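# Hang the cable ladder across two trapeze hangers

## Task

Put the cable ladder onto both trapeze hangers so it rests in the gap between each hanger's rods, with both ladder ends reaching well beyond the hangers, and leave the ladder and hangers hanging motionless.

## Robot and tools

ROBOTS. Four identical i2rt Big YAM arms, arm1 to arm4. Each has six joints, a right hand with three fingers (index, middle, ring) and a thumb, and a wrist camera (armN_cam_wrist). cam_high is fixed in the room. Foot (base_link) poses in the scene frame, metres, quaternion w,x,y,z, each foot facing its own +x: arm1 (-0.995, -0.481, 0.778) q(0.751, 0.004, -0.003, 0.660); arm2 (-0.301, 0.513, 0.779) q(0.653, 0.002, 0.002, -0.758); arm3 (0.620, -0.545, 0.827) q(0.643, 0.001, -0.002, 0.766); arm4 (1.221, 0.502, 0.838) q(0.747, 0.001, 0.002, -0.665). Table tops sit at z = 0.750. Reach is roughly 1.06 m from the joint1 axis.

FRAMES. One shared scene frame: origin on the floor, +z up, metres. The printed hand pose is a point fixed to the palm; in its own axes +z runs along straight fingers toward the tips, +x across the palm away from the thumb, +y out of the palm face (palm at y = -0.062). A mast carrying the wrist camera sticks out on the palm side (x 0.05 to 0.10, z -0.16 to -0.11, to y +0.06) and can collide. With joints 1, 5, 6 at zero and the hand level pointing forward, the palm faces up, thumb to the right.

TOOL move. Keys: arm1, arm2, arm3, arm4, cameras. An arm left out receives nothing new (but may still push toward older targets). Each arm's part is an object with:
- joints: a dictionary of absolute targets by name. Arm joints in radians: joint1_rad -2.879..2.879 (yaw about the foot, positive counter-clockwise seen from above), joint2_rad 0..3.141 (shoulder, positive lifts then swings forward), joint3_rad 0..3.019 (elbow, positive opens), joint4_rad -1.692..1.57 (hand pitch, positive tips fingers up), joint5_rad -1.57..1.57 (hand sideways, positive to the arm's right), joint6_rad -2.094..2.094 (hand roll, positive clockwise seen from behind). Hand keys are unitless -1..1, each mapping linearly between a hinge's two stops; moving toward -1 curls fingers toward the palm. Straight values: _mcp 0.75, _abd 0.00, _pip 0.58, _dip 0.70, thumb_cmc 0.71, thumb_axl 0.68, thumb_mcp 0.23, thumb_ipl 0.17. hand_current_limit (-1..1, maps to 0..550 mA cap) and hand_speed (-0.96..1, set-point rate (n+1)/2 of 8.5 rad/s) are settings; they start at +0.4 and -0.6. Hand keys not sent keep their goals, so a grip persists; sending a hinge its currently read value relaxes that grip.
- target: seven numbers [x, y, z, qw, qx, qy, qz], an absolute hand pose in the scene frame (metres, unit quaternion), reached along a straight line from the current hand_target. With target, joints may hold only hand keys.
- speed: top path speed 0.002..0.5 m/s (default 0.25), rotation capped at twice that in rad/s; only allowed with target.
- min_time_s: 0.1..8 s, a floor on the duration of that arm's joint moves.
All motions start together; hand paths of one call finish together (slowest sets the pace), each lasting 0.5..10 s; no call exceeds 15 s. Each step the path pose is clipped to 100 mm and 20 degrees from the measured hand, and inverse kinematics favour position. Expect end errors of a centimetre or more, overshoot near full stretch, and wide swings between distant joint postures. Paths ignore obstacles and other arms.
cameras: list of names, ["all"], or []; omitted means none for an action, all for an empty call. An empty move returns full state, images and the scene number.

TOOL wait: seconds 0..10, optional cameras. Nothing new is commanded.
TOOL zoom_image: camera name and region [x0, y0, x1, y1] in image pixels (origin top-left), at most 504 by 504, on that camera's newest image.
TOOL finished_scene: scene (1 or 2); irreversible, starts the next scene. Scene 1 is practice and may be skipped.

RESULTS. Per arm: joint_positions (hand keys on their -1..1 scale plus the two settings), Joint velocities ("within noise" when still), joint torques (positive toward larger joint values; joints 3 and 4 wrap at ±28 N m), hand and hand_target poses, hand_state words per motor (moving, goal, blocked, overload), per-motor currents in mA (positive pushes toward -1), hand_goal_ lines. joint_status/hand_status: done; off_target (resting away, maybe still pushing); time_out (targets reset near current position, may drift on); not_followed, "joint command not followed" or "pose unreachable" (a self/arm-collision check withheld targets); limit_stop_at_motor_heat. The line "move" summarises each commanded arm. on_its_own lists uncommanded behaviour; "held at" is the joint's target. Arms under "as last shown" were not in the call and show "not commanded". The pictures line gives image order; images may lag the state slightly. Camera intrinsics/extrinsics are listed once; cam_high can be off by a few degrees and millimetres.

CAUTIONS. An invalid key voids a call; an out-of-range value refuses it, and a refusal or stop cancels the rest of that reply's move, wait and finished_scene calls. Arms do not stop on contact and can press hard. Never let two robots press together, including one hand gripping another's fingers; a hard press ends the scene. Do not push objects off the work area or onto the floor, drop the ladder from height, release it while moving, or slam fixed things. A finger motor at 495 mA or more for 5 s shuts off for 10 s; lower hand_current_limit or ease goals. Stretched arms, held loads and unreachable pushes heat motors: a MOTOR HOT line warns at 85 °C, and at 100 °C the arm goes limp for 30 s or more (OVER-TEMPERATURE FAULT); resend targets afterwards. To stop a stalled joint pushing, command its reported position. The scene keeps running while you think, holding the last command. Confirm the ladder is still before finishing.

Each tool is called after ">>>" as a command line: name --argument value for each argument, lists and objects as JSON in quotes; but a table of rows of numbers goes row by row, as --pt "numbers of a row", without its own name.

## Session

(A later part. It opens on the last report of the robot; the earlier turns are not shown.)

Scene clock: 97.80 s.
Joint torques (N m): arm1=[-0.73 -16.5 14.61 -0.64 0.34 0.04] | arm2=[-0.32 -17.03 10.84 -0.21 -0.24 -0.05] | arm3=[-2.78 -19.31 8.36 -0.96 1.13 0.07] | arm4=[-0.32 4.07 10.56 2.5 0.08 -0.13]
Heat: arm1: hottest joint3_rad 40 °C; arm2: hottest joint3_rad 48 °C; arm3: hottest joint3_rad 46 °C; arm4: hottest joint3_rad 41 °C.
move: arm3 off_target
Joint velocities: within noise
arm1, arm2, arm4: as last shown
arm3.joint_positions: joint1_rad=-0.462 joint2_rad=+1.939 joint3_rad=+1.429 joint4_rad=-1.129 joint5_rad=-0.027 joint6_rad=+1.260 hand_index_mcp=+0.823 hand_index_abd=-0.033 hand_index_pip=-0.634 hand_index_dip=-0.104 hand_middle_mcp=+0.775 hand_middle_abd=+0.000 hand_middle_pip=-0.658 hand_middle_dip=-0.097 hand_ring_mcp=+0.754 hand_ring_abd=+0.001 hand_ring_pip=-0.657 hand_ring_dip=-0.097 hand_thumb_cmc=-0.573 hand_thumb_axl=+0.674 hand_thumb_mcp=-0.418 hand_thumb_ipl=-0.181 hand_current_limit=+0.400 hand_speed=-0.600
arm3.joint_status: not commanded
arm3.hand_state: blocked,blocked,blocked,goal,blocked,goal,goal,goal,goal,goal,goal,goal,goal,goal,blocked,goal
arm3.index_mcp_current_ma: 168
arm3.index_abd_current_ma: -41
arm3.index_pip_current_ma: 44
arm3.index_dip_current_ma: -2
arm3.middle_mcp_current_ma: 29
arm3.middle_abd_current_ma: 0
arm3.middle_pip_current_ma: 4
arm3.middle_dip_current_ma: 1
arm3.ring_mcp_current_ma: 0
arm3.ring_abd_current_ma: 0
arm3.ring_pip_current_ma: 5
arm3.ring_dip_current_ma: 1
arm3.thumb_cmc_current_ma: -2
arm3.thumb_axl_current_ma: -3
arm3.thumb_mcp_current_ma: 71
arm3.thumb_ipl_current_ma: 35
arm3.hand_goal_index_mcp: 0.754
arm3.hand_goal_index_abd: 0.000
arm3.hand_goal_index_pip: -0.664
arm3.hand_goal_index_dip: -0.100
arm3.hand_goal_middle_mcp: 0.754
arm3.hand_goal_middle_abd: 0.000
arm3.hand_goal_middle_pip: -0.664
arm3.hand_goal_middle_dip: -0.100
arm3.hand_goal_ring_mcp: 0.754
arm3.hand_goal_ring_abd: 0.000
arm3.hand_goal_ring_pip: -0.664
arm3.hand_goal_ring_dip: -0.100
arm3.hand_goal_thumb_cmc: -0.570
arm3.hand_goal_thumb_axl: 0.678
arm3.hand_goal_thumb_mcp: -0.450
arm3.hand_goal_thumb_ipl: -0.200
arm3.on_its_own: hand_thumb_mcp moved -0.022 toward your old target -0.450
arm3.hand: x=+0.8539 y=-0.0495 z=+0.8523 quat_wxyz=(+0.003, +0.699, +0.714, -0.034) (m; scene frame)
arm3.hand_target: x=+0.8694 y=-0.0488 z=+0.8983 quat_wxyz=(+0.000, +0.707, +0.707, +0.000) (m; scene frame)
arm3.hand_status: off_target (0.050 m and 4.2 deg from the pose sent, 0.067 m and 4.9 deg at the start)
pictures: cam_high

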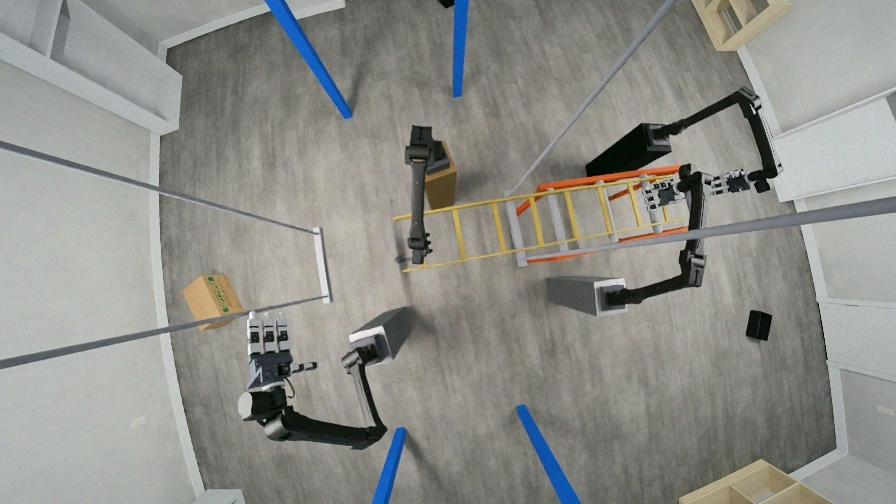

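>>> move --arm3 '{"target": [1.0, -0.055, 0.90, 0, 0.7071, 0.7071, 0], "speed": 0.08}' --cameras '["cam_high", "arm3_cam_wrist"]'

>>> zoom_image --camera "cam_high" --region '[490, 160, 620, 280]'

Scene clock: 100.07 s.
Joint torques (N m): arm1=[-0.67 -16.21 14.53 -0.53 0.38 0.01] | arm2=[-0.56 -17.26 10.89 -0.2 -0.23 -0.06] | arm3=[-10.34 -15.38 13.29 -0.25 2.75 -0.65] | arm4=[-0.44 4.01 10.54 2.5 0.08 -0.13]
Heat: arm1: hottest joint3_rad 41 °C; arm2: hottest joint3_rad 48 °C; arm3: hottest joint3_rad 47 °C; arm4: hottest joint3_rad 41 °C.
move: arm3 off_target
Joint velocities: within noise
arm1, arm2, arm4: as last shown
arm3.joint_positions: joint1_rad=-0.551 joint2_rad=+1.954 joint3_rad=+1.449 joint4_rad=-1.170 joint5_rad=-0.065 joint6_rad=+1.159 hand_index_mcp=+0.826 hand_index_abd=-0.040 hand_index_pip=-0.634 hand_index_dip=-0.102 hand_middle_mcp=+0.776 hand_middle_abd=+0.002 hand_middle_pip=-0.658 hand_middle_dip=-0.097 hand_ring_mcp=+0.754 hand_ring_abd=+0.001 hand_ring_pip=-0.657 hand_ring_dip=-0.097 hand_thumb_cmc=-0.573 hand_thumb_axl=+0.674 hand_thumb_mcp=-0.449 hand_thumb_ipl=-0.197 hand_current_limit=+0.400 hand_speed=-0.600
arm3.joint_status: not commanded
arm3.hand_state: blocked,blocked,blocked,goal,blocked,goal,goal,goal,goal,goal,goal,goal,goal,goal,goal,goal
arm3.index_mcp_current_ma: 180
arm3.index_abd_current_ma: -56
arm3.index_pip_current_ma: 45
arm3.index_dip_current_ma: -1
arm3.middle_mcp_current_ma: 31
arm3.middle_abd_current_ma: 0
arm3.middle_pip_current_ma: 4
arm3.middle_dip_current_ma: 1
arm3.ring_mcp_current_ma: 0
arm3.ring_abd_current_ma: 0
arm3.ring_pip_current_ma: 5
arm3.ring_dip_current_ma: 1
arm3.thumb_cmc_current_ma: -2
arm3.thumb_axl_current_ma: -3
arm3.thumb_mcp_current_ma: 1
arm3.thumb_ipl_current_ma: 2
arm3.hand_goal_index_mcp: 0.754
arm3.hand_goal_index_abd: 0.000
arm3.hand_goal_index_pip: -0.664
arm3.hand_goal_index_dip: -0.100
arm3.hand_goal_middle_mcp: 0.754
arm3.hand_goal_middle_abd: 0.000
arm3.hand_goal_middle_pip: -0.664
arm3.hand_goal_middle_dip: -0.100
arm3.hand_goal_ring_mcp: 0.754
arm3.hand_goal_ring_abd: 0.000
arm3.hand_goal_ring_pip: -0.664
arm3.hand_goal_ring_dip: -0.100
arm3.hand_goal_thumb_cmc: -0.570
arm3.hand_goal_thumb_axl: 0.678
arm3.hand_goal_thumb_mcp: -0.450
arm3.hand_goal_thumb_ipl: -0.200
arm3.on_its_own: hand_thumb_mcp moved -0.030 to your old target -0.450
arm3.hand: x=+0.8919 y=-0.0643 z=+0.8479 quat_wxyz=(-0.012, +0.695, +0.717, -0.059) (m; scene frame)
arm3.hand_target: x=+0.9747 y=-0.0663 z=+0.8935 quat_wxyz=(+0.005, +0.709, +0.705, +0.000) (m; scene frame)
arm3.hand_status: off_target (0.120 m and 7.1 deg from the pose sent, 0.154 m and 4.2 deg at the start; pose on its path clipped on 32 of 64 steps)
pictures: arm3_cam_wrist, cam_high
camera_calibration:
arm3_cam_wrist: T_world_to_cam=[[0.673329, -0.739263, 0.0108459, -0.628533], [-0.406026, -0.357474, 0.841044, -0.430921], [-0.617876, -0.570703, -0.540858, 1.09828], [0, 0, 0, 1]] pos_world=[0.926842, 0.00809482, 0.963251]

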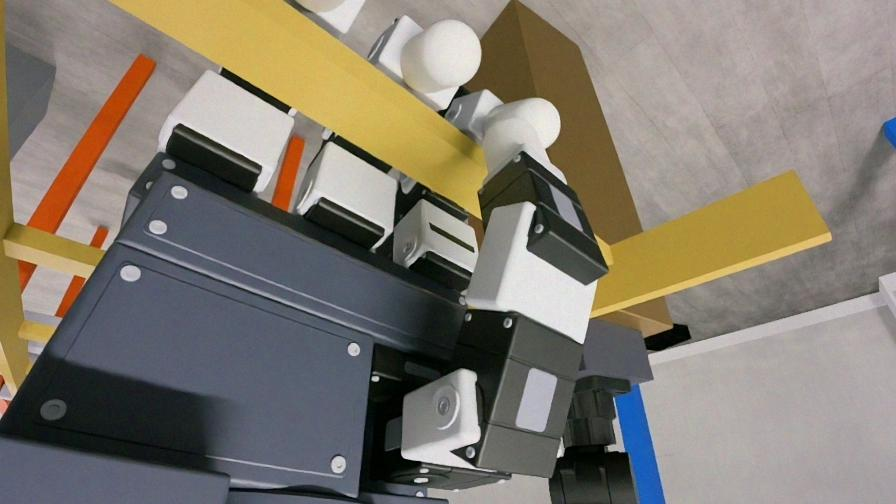

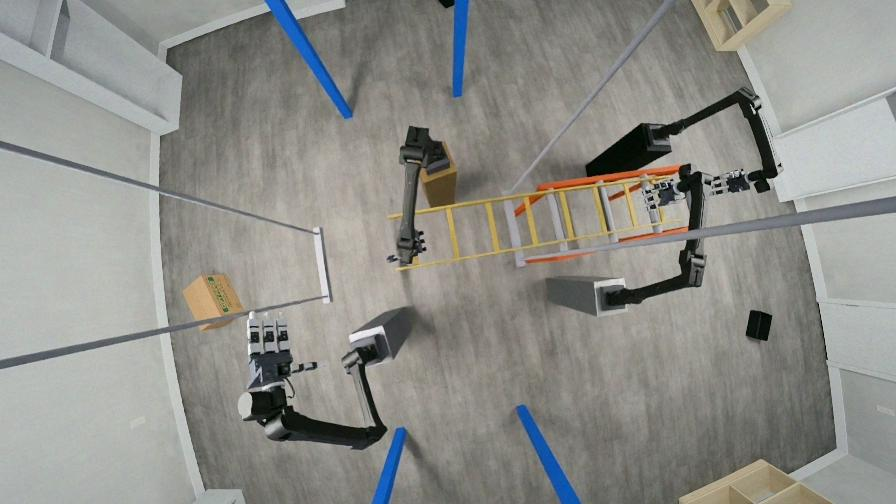

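Scaled by 3.877 from the camera's 896x504 image, which has a finer 1280x720 frame.

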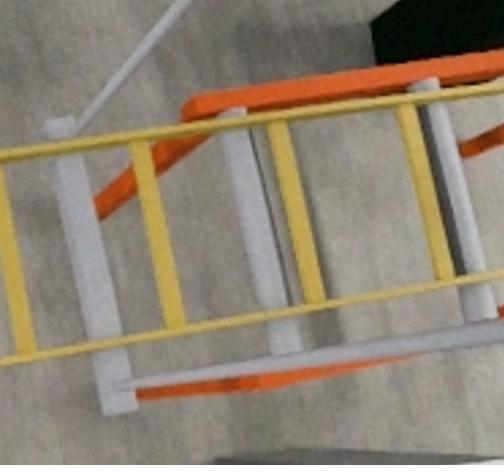

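>>> move --arm2 '{"target": [-0.503, -0.045, 1.03, 0, 0.7071, 0.7071, 0], "speed": 0.15}' --cameras '["arm2_cam_wrist"]'

Scene clock: 101.73 s.
Joint torques (N m): arm1=[-0.62 -16.5 14.57 -0.69 0.35 0.04] | arm2=[0.97 -18.37 11.38 0.21 -0.23 -0.08] | arm3=[-10.4 -15.5 13.38 -0.35 2.72 -0.67] | arm4=[-0.26 4.01 10.56 2.48 0.09 -0.13]
Heat: arm1: hottest joint3_rad 41 °C; arm2: hottest joint3_rad 48 °C; arm3: hottest joint3_rad 47 °C; arm4: hottest joint3_rad 41 °C.
move: arm2 off_target
Joint velocities: within noise
arm1.joint_positions: joint1_rad=+0.461 joint2_rad=+1.661 joint3_rad=+1.502 joint4_rad=-1.471 joint5_rad=-0.006 joint6_rad=+1.901 hand_index_mcp=+0.755 hand_index_abd=-0.001 hand_index_pip=+0.573 hand_index_dip=+0.694 hand_middle_mcp=+0.755 hand_middle_abd=-0.001 hand_middle_pip=+0.573 hand_middle_dip=+0.693 hand_ring_mcp=+0.755 hand_ring_abd=+0.002 hand_ring_pip=+0.574 hand_ring_dip=+0.694 hand_thumb_cmc=-0.572 hand_thumb_axl=+0.675 hand_thumb_mcp=+0.217 hand_thumb_ipl=+0.164 hand_current_limit=+0.400 hand_speed=-0.600
arm1.joint_status: not commanded
arm1.hand_state: goal,goal,goal,goal,goal,goal,goal,goal,goal,goal,goal,goal,goal,goal,goal,goal
arm1.index_mcp_current_ma: 1
arm1.index_abd_current_ma: -1
arm1.index_pip_current_ma: -4
arm1.index_dip_current_ma: -3
arm1.middle_mcp_current_ma: 1
arm1.middle_abd_current_ma: -1
arm1.middle_pip_current_ma: -3
arm1.middle_dip_current_ma: -3
arm1.ring_mcp_current_ma: 1
arm1.ring_abd_current_ma: 2
arm1.ring_pip_current_ma: -3
arm1.ring_dip_current_ma: -3
arm1.thumb_cmc_current_ma: -2
arm1.thumb_axl_current_ma: -4
arm1.thumb_mcp_current_ma: -25
arm1.thumb_ipl_current_ma: -8
arm1.hand_goal_index_mcp: 0.754
arm1.hand_goal_index_abd: 0.000
arm1.hand_goal_index_pip: 0.576
arm1.hand_goal_index_dip: 0.696
arm1.hand_goal_middle_mcp: 0.754
arm1.hand_goal_middle_abd: 0.000
arm1.hand_goal_middle_pip: 0.576
arm1.hand_goal_middle_dip: 0.696
arm1.hand_goal_ring_mcp: 0.754
arm1.hand_goal_ring_abd: 0.000
arm1.hand_goal_ring_pip: 0.576
arm1.hand_goal_ring_dip: 0.696
arm1.hand_goal_thumb_cmc: -0.570
arm1.hand_goal_thumb_axl: 0.678
arm1.hand_goal_thumb_mcp: 0.226
arm1.hand_goal_thumb_ipl: 0.168
arm1.hand: x=-1.0689 y=-0.0465 z=+0.9789 quat_wxyz=(+0.021, +0.706, +0.708, -0.013) (m; scene frame)
arm1.hand_target: x=-1.0747 y=-0.0360 z=+1.0000 quat_wxyz=(+0.000, +0.707, +0.707, +0.000) (m; scene frame)
arm1.hand_status: not commanded
arm2.joint_positions: joint1_rad=-0.348 joint2_rad=+1.944 joint3_rad=+2.009 joint4_rad=-1.685 joint5_rad=-0.001 joint6_rad=-2.052 hand_index_mcp=+0.755 hand_index_abd=+0.000 hand_index_pip=+0.573 hand_index_dip=+0.693 hand_middle_mcp=+0.755 hand_middle_abd=+0.003 hand_middle_pip=+0.574 hand_middle_dip=+0.694 hand_ring_mcp=+0.753 hand_ring_abd=+0.003 hand_ring_pip=+0.573 hand_ring_dip=+0.693 hand_thumb_cmc=-0.571 hand_thumb_axl=+0.678 hand_thumb_mcp=+0.216 hand_thumb_ipl=+0.164 hand_current_limit=+0.400 hand_speed=-0.600
arm2.joint_status: not commanded
arm2.hand_state: goal,goal,goal,goal,goal,goal,goal,goal,goal,goal,goal,goal,goal,goal,goal,goal
arm2.index_mcp_current_ma: 2
arm2.index_abd_current_ma: 1
arm2.index_pip_current_ma: -7
arm2.index_dip_current_ma: -7
arm2.middle_mcp_current_ma: 2
arm2.middle_abd_current_ma: 6
arm2.middle_pip_current_ma: -6
arm2.middle_dip_current_ma: -5
arm2.ring_mcp_current_ma: -3
arm2.ring_abd_current_ma: 6
arm2.ring_pip_current_ma: -8
arm2.ring_dip_current_ma: -7
arm2.thumb_cmc_current_ma: -3
arm2.thumb_axl_current_ma: -1
arm2.thumb_mcp_current_ma: -42
arm2.thumb_ipl_current_ma: -14
arm2.hand_goal_index_mcp: 0.754
arm2.hand_goal_index_abd: 0.000
arm2.hand_goal_index_pip: 0.576
arm2.hand_goal_index_dip: 0.696
arm2.hand_goal_middle_mcp: 0.754
arm2.hand_goal_middle_abd: 0.000
arm2.hand_goal_middle_pip: 0.576
arm2.hand_goal_middle_dip: 0.696
arm2.hand_goal_ring_mcp: 0.754
arm2.hand_goal_ring_abd: 0.000
arm2.hand_goal_ring_pip: 0.576
arm2.hand_goal_ring_dip: 0.696
arm2.hand_goal_thumb_cmc: -0.570
arm2.hand_goal_thumb_axl: 0.678
arm2.hand_goal_thumb_mcp: 0.226
arm2.hand_goal_thumb_ipl: 0.168
arm2.hand: x=-0.4999 y=-0.0332 z=+1.0130 quat_wxyz=(-0.008, +0.713, +0.701, +0.026) (m; scene frame)
arm2.hand_target: x=-0.5027 y=-0.0441 z=+1.0301 quat_wxyz=(+0.000, +0.707, +0.707, +0.000) (m; scene frame)
arm2.hand_status: off_target (0.021 m and 3.2 deg from the pose sent, 0.076 m and 1.3 deg at the start)
arm3.joint_positions: joint1_rad=-0.551 joint2_rad=+1.954 joint3_rad=+1.449 joint4_rad=-1.170 joint5_rad=-0.065 joint6_rad=+1.159 hand_index_mcp=+0.826 hand_index_abd=-0.040 hand_index_pip=-0.634 hand_index_dip=-0.102 hand_middle_mcp=+0.776 hand_middle_abd=+0.002 hand_middle_pip=-0.658 hand_middle_dip=-0.097 hand_ring_mcp=+0.754 hand_ring_abd=+0.001 hand_ring_pip=-0.657 hand_ring_dip=-0.097 hand_thumb_cmc=-0.573 hand_thumb_axl=+0.674 hand_thumb_mcp=-0.449 hand_thumb_ipl=-0.197 hand_current_limit=+0.400 hand_speed=-0.600
arm3.joint_status: not commanded
arm3.hand_state: blocked,blocked,blocked,goal,blocked,goal,goal,goal,goal,goal,goal,goal,goal,goal,goal,goal
arm3.index_mcp_current_ma: 180
arm3.index_abd_current_ma: -56
arm3.index_pip_current_ma: 45
arm3.index_dip_current_ma: -1
arm3.middle_mcp_current_ma: 31
arm3.middle_abd_current_ma: 0
arm3.middle_pip_current_ma: 4
arm3.middle_dip_current_ma: 1
arm3.ring_mcp_current_ma: 0
arm3.ring_abd_current_ma: 0
arm3.ring_pip_current_ma: 5
arm3.ring_dip_current_ma: 1
arm3.thumb_cmc_current_ma: -2
arm3.thumb_axl_current_ma: -3
arm3.thumb_mcp_current_ma: 1
arm3.thumb_ipl_current_ma: 2
arm3.hand_goal_index_mcp: 0.754
arm3.hand_goal_index_abd: 0.000
arm3.hand_goal_index_pip: -0.664
arm3.hand_goal_index_dip: -0.100
arm3.hand_goal_middle_mcp: 0.754
arm3.hand_goal_middle_abd: 0.000
arm3.hand_goal_middle_pip: -0.664
arm3.hand_goal_middle_dip: -0.100
arm3.hand_goal_ring_mcp: 0.754
arm3.hand_goal_ring_abd: 0.000
arm3.hand_goal_ring_pip: -0.664
arm3.hand_goal_ring_dip: -0.100
arm3.hand_goal_thumb_cmc: -0.570
arm3.hand_goal_thumb_axl: 0.678
arm3.hand_goal_thumb_mcp: -0.450
arm3.hand_goal_thumb_ipl: -0.200
arm3.hand: x=+0.8919 y=-0.0643 z=+0.8479 quat_wxyz=(-0.012, +0.695, +0.717, -0.059) (m; scene frame)
arm3.hand_target: x=+0.9747 y=-0.0663 z=+0.8935 quat_wxyz=(+0.005, +0.709, +0.705, +0.000) (m; scene frame)
arm3.hand_status: not commanded
arm4.joint_positions: joint1_rad=+0.299 joint2_rad=+0.600 joint3_rad=+1.395 joint4_rad=-1.217 joint5_rad=+0.106 joint6_rad=+1.152 hand_index_mcp=+0.755 hand_index_abd=+0.001 hand_index_pip=+0.577 hand_index_dip=+0.696 hand_middle_mcp=+0.755 hand_middle_abd=+0.001 hand_middle_pip=+0.577 hand_middle_dip=+0.696 hand_ring_mcp=+0.755 hand_ring_abd=+0.001 hand_ring_pip=+0.577 hand_ring_dip=+0.696 hand_thumb_cmc=+0.715 hand_thumb_axl=+0.677 hand_thumb_mcp=+0.226 hand_thumb_ipl=+0.168 hand_current_limit=+0.400 hand_speed=-0.600
arm4.joint_status: not commanded
arm4.hand_state: goal,goal,goal,goal,goal,goal,goal,goal,goal,goal,goal,goal,goal,goal,goal,goal
arm4.index_mcp_current_ma: 4
arm4.index_abd_current_ma: 3
arm4.index_pip_current_ma: 4
arm4.index_dip_current_ma: 0
arm4.middle_mcp_current_ma: 4
arm4.middle_abd_current_ma: 2
arm4.middle_pip_current_ma: 4
arm4.middle_dip_current_ma: 0
arm4.ring_mcp_current_ma: 4
arm4.ring_abd_current_ma: 2
arm4.ring_pip_current_ma: 4
arm4.ring_dip_current_ma: 0
arm4.thumb_cmc_current_ma: 3
arm4.thumb_axl_current_ma: -4
arm4.thumb_mcp_current_ma: -1
arm4.thumb_ipl_current_ma: -2
arm4.hand_goal_index_mcp: 0.754
arm4.hand_goal_index_abd: 0.000
arm4.hand_goal_index_pip: 0.576
arm4.hand_goal_index_dip: 0.696
arm4.hand_goal_middle_mcp: 0.754
arm4.hand_goal_middle_abd: 0.000
arm4.hand_goal_middle_pip: 0.576
arm4.hand_goal_middle_dip: 0.696
arm4.hand_goal_ring_mcp: 0.754
arm4.hand_goal_ring_abd: 0.000
arm4.hand_goal_ring_pip: 0.576
arm4.hand_goal_ring_dip: 0.696
arm4.hand_goal_thumb_cmc: 0.714
arm4.hand_goal_thumb_axl: 0.678
arm4.hand_goal_thumb_mcp: 0.226
arm4.hand_goal_thumb_ipl: 0.168
arm4.hand: x=+1.2206 y=+0.2394 z=+1.4251 quat_wxyz=(+0.415, +0.772, -0.330, +0.350) (m; scene frame)
arm4.hand_target: x=+1.2192 y=+0.2426 z=+1.4345 quat_wxyz=(+0.421, +0.767, -0.328, +0.357) (m; scene frame)
arm4.hand_status: not commanded
pictures: arm2_cam_wrist
camera_calibration:
arm2_cam_wrist: T_world_to_cam=[[0.580219, -0.814437, 0.00615945, 0.287253], [-0.536353, -0.376394, 0.755416, -1.10769], [-0.612921, -0.44161, -0.655217, 0.464095], [0, 0, 0, 1]] pos_world=[-0.476326, 0.0219723, 1.13908]

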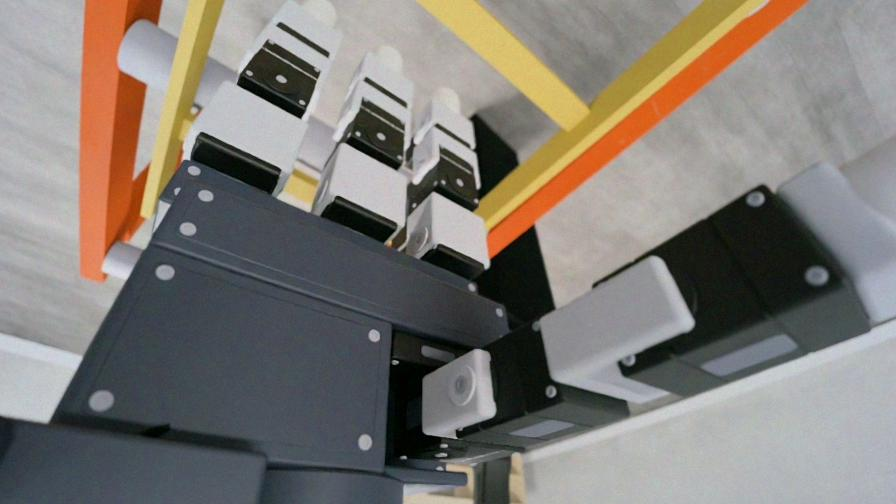

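>>> move --arm2 '{"target": [-0.515, -0.05, 0.845, 0, 0.7071, 0.7071, 0], "speed": 0.15}' --cameras '["arm2_cam_wrist"]'

Scene clock: 106.27 s.
Joint torques (N m): arm1=[-0.38 -16.21 14.6 -0.61 0.35 0.04] | arm2=[-0.38 -19.25 7.97 0.39 -0.23 -0.08] | arm3=[-10.4 -15.38 13.24 -0.32 2.7 -0.67] | arm4=[-0.38 4.01 10.55 2.5 0.08 -0.13]
Heat: arm1: hottest joint3_rad 42 °C; arm2: hottest joint3_rad 47 °C; arm3: hottest joint3_rad 48 °C; arm4: hottest joint3_rad 42 °C.
move: arm2 done
Joint velocities: within noise
arm1, arm3, arm4: as last shown
arm2.joint_positions: joint1_rad=-0.348 joint2_rad=+2.037 joint3_rad=+1.707 joint4_rad=-1.251 joint5_rad=-0.001 joint6_rad=-2.065 hand_index_mcp=+0.755 hand_index_abd=+0.000 hand_index_pip=+0.573 hand_index_dip=+0.693 hand_middle_mcp=+0.755 hand_middle_abd=+0.003 hand_middle_pip=+0.574 hand_middle_dip=+0.694 hand_ring_mcp=+0.753 hand_ring_abd=+0.003 hand_ring_pip=+0.573 hand_ring_dip=+0.693 hand_thumb_cmc=-0.571 hand_thumb_axl=+0.678 hand_thumb_mcp=+0.216 hand_thumb_ipl=+0.164 hand_current_limit=+0.400 hand_speed=-0.600
arm2.joint_status: not commanded
arm2.hand_state: goal,goal,goal,goal,goal,goal,goal,goal,goal,goal,goal,goal,goal,goal,goal,goal
arm2.index_mcp_current_ma: 2
arm2.index_abd_current_ma: 1
arm2.index_pip_current_ma: -7
arm2.index_dip_current_ma: -7
arm2.middle_mcp_current_ma: 2
arm2.middle_abd_current_ma: 5
arm2.middle_pip_current_ma: -6
arm2.middle_dip_current_ma: -5
arm2.ring_mcp_current_ma: -3
arm2.ring_abd_current_ma: 6
arm2.ring_pip_current_ma: -8
arm2.ring_dip_current_ma: -7
arm2.thumb_cmc_current_ma: -3
arm2.thumb_axl_current_ma: -1
arm2.thumb_mcp_current_ma: -41
arm2.thumb_ipl_current_ma: -14
arm2.hand_goal_index_mcp: 0.754
arm2.hand_goal_index_abd: 0.000
arm2.hand_goal_index_pip: 0.576
arm2.hand_goal_index_dip: 0.696
arm2.hand_goal_middle_mcp: 0.754
arm2.hand_goal_middle_abd: 0.000
arm2.hand_goal_middle_pip: 0.576
arm2.hand_goal_middle_dip: 0.696
arm2.hand_goal_ring_mcp: 0.754
arm2.hand_goal_ring_abd: 0.000
arm2.hand_goal_ring_pip: 0.576
arm2.hand_goal_ring_dip: 0.696
arm2.hand_goal_thumb_cmc: -0.570
arm2.hand_goal_thumb_axl: 0.678
arm2.hand_goal_thumb_mcp: 0.226
arm2.hand_goal_thumb_ipl: 0.168
arm2.hand: x=-0.5085 y=-0.0481 z=+0.8431 quat_wxyz=(-0.003, +0.708, +0.706, +0.007) (m; scene frame)
arm2.hand_target: x=-0.5151 y=-0.0499 z=+0.8452 quat_wxyz=(+0.000, +0.707, +0.707, +0.000) (m; scene frame)
arm2.hand_status: done (0.007 m and 0.9 deg from the pose sent, 0.170 m and 3.2 deg at the start)
pictures: arm2_cam_wrist
camera_calibration:
arm2_cam_wrist: T_world_to_cam=[[0.591371, -0.806065, 0.0232203, 0.272837], [-0.517653, -0.357383, 0.777376, -0.997763], [-0.618317, -0.471737, -0.628608, 0.314276], [0, 0, 0, 1]] pos_world=[-0.483521, 0.0115971, 0.966858]

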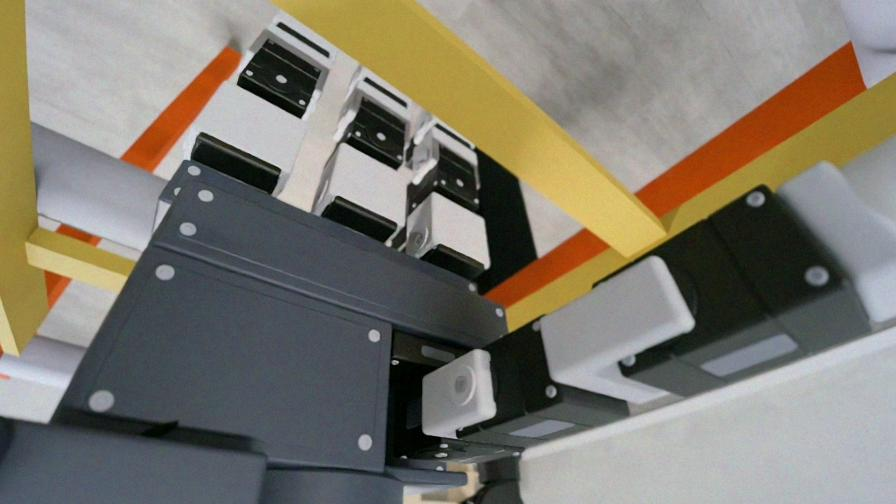

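>>> move --arm2 '{"target": [-0.36, -0.045, 0.84, 0, 0.7071, 0.7071, 0], "speed": 0.08}' --arm3 '{"target": [1.1, -0.06, 0.90, 0, 0.7071, 0.7071, 0], "speed": 0.08}' --cameras '["cam_high", "arm2_cam_wrist"]'

Scene clock: 109.13 s.
Joint torques (N m): arm1=[-0.32 -16.15 14.6 -0.62 0.35 0.03] | arm2=[4.19 -18.02 6.82 -0.13 -0.94 0.17] | arm3=[-9.47 -15.74 14.5 0.28 2.42 -0.59] | arm4=[-0.26 4.07 10.56 2.51 0.09 -0.13]
Heat: arm1: hottest joint3_rad 42 °C; arm2: hottest joint3_rad 47 °C; arm3: hottest joint3_rad 48 °C; arm4: hottest joint3_rad 42 °C.
move: arm2 off_target; arm3 off_target
Joint velocities: within noise
arm1, arm4: as last shown
arm2.joint_positions: joint1_rad=-0.153 joint2_rad=+1.903 joint3_rad=+1.463 joint4_rad=-1.131 joint5_rad=+0.020 joint6_rad=-1.845 hand_index_mcp=+0.760 hand_index_abd=+0.000 hand_index_pip=+0.573 hand_index_dip=+0.693 hand_middle_mcp=+0.759 hand_middle_abd=+0.002 hand_middle_pip=+0.574 hand_middle_dip=+0.694 hand_ring_mcp=+0.769 hand_ring_abd=+0.000 hand_ring_pip=+0.573 hand_ring_dip=+0.693 hand_thumb_cmc=-0.571 hand_thumb_axl=+0.678 hand_thumb_mcp=+0.216 hand_thumb_ipl=+0.164 hand_current_limit=+0.400 hand_speed=-0.600
arm2.joint_status: not commanded
arm2.hand_state: goal,goal,goal,goal,goal,goal,goal,goal,goal,goal,goal,goal,goal,goal,goal,goal
arm2.index_mcp_current_ma: 19
arm2.index_abd_current_ma: 1
arm2.index_pip_current_ma: -7
arm2.index_dip_current_ma: -7
arm2.middle_mcp_current_ma: 14
arm2.middle_abd_current_ma: 5
arm2.middle_pip_current_ma: -6
arm2.middle_dip_current_ma: -5
arm2.ring_mcp_current_ma: 51
arm2.ring_abd_current_ma: 1
arm2.ring_pip_current_ma: -8
arm2.ring_dip_current_ma: -7
arm2.thumb_cmc_current_ma: -3
arm2.thumb_axl_current_ma: -1
arm2.thumb_mcp_current_ma: -39
arm2.thumb_ipl_current_ma: -14
arm2.hand_goal_index_mcp: 0.754
arm2.hand_goal_index_abd: 0.000
arm2.hand_goal_index_pip: 0.576
arm2.hand_goal_index_dip: 0.696
arm2.hand_goal_middle_mcp: 0.754
arm2.hand_goal_middle_abd: 0.000
arm2.hand_goal_middle_pip: 0.576
arm2.hand_goal_middle_dip: 0.696
arm2.hand_goal_ring_mcp: 0.754
arm2.hand_goal_ring_abd: 0.000
arm2.hand_goal_ring_pip: 0.576
arm2.hand_goal_ring_dip: 0.696
arm2.hand_goal_thumb_cmc: -0.570
arm2.hand_goal_thumb_axl: 0.678
arm2.hand_goal_thumb_mcp: 0.226
arm2.hand_goal_thumb_ipl: 0.168
arm2.hand: x=-0.3860 y=-0.0416 z=+0.8303 quat_wxyz=(-0.010, +0.717, +0.697, -0.002) (m; scene frame)
arm2.hand_target: x=-0.3606 y=-0.0443 z=+0.8397 quat_wxyz=(+0.000, +0.707, +0.707, +0.000) (m; scene frame)
arm2.hand_status: off_target (0.028 m and 2.0 deg from the pose sent, 0.148 m and 0.9 deg at the start)
arm3.joint_positions: joint1_rad=-0.700 joint2_rad=+2.056 joint3_rad=+1.619 joint4_rad=-1.257 joint5_rad=-0.056 joint6_rad=+1.013 hand_index_mcp=+0.827 hand_index_abd=-0.036 hand_index_pip=-0.634 hand_index_dip=-0.102 hand_middle_mcp=+0.777 hand_middle_abd=+0.002 hand_middle_pip=-0.658 hand_middle_dip=-0.097 hand_ring_mcp=+0.754 hand_ring_abd=+0.001 hand_ring_pip=-0.657 hand_ring_dip=-0.097 hand_thumb_cmc=-0.573 hand_thumb_axl=+0.674 hand_thumb_mcp=-0.449 hand_thumb_ipl=-0.197 hand_current_limit=+0.400 hand_speed=-0.600
arm3.joint_status: not commanded
arm3.hand_state: blocked,blocked,blocked,goal,blocked,goal,goal,goal,goal,goal,goal,goal,goal,goal,goal,goal
arm3.index_mcp_current_ma: 181
arm3.index_abd_current_ma: -48
arm3.index_pip_current_ma: 45
arm3.index_dip_current_ma: -1
arm3.middle_mcp_current_ma: 32
arm3.middle_abd_current_ma: 0
arm3.middle_pip_current_ma: 4
arm3.middle_dip_current_ma: 1
arm3.ring_mcp_current_ma: 0
arm3.ring_abd_current_ma: 0
arm3.ring_pip_current_ma: 5
arm3.ring_dip_current_ma: 1
arm3.thumb_cmc_current_ma: -2
arm3.thumb_axl_current_ma: -2
arm3.thumb_mcp_current_ma: 0
arm3.thumb_ipl_current_ma: 2
arm3.hand_goal_index_mcp: 0.754
arm3.hand_goal_index_abd: 0.000
arm3.hand_goal_index_pip: -0.664
arm3.hand_goal_index_dip: -0.100
arm3.hand_goal_middle_mcp: 0.754
arm3.hand_goal_middle_abd: 0.000
arm3.hand_goal_middle_pip: -0.664
arm3.hand_goal_middle_dip: -0.100
arm3.hand_goal_ring_mcp: 0.754
arm3.hand_goal_ring_abd: 0.000
arm3.hand_goal_ring_pip: -0.664
arm3.hand_goal_ring_dip: -0.100
arm3.hand_goal_thumb_cmc: -0.570
arm3.hand_goal_thumb_axl: 0.678
arm3.hand_goal_thumb_mcp: -0.450
arm3.hand_goal_thumb_ipl: -0.200
arm3.hand: x=+0.9854 y=-0.0651 z=+0.8478 quat_wxyz=(-0.013, +0.695, +0.716, -0.065) (m; scene frame)
arm3.hand_target: x=+1.0686 y=-0.0711 z=+0.8930 quat_wxyz=(+0.005, +0.709, +0.705, +0.000) (m; scene frame)
arm3.hand_status: off_target (0.126 m and 7.7 deg from the pose sent, 0.215 m and 7.1 deg at the start; pose on its path clipped on 78 of 81 steps)
pictures: arm2_cam_wrist, cam_high
camera_calibration:
arm2_cam_wrist: T_world_to_cam=[[0.572095, -0.820121, 0.0104158, 0.208627], [-0.506614, -0.343357, 0.790853, -0.928294], [-0.645019, -0.45772, -0.611918, 0.361561], [0, 0, 0, 1]] pos_world=[-0.356428, 0.0178566, 0.953217]

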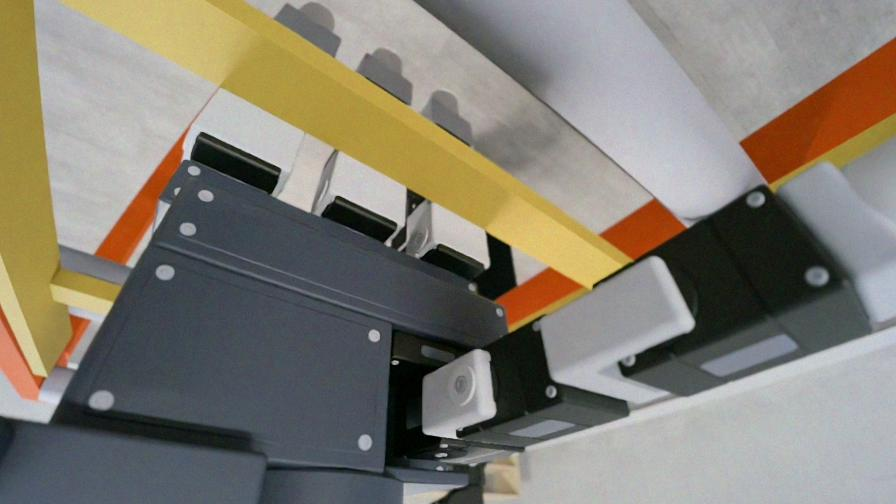

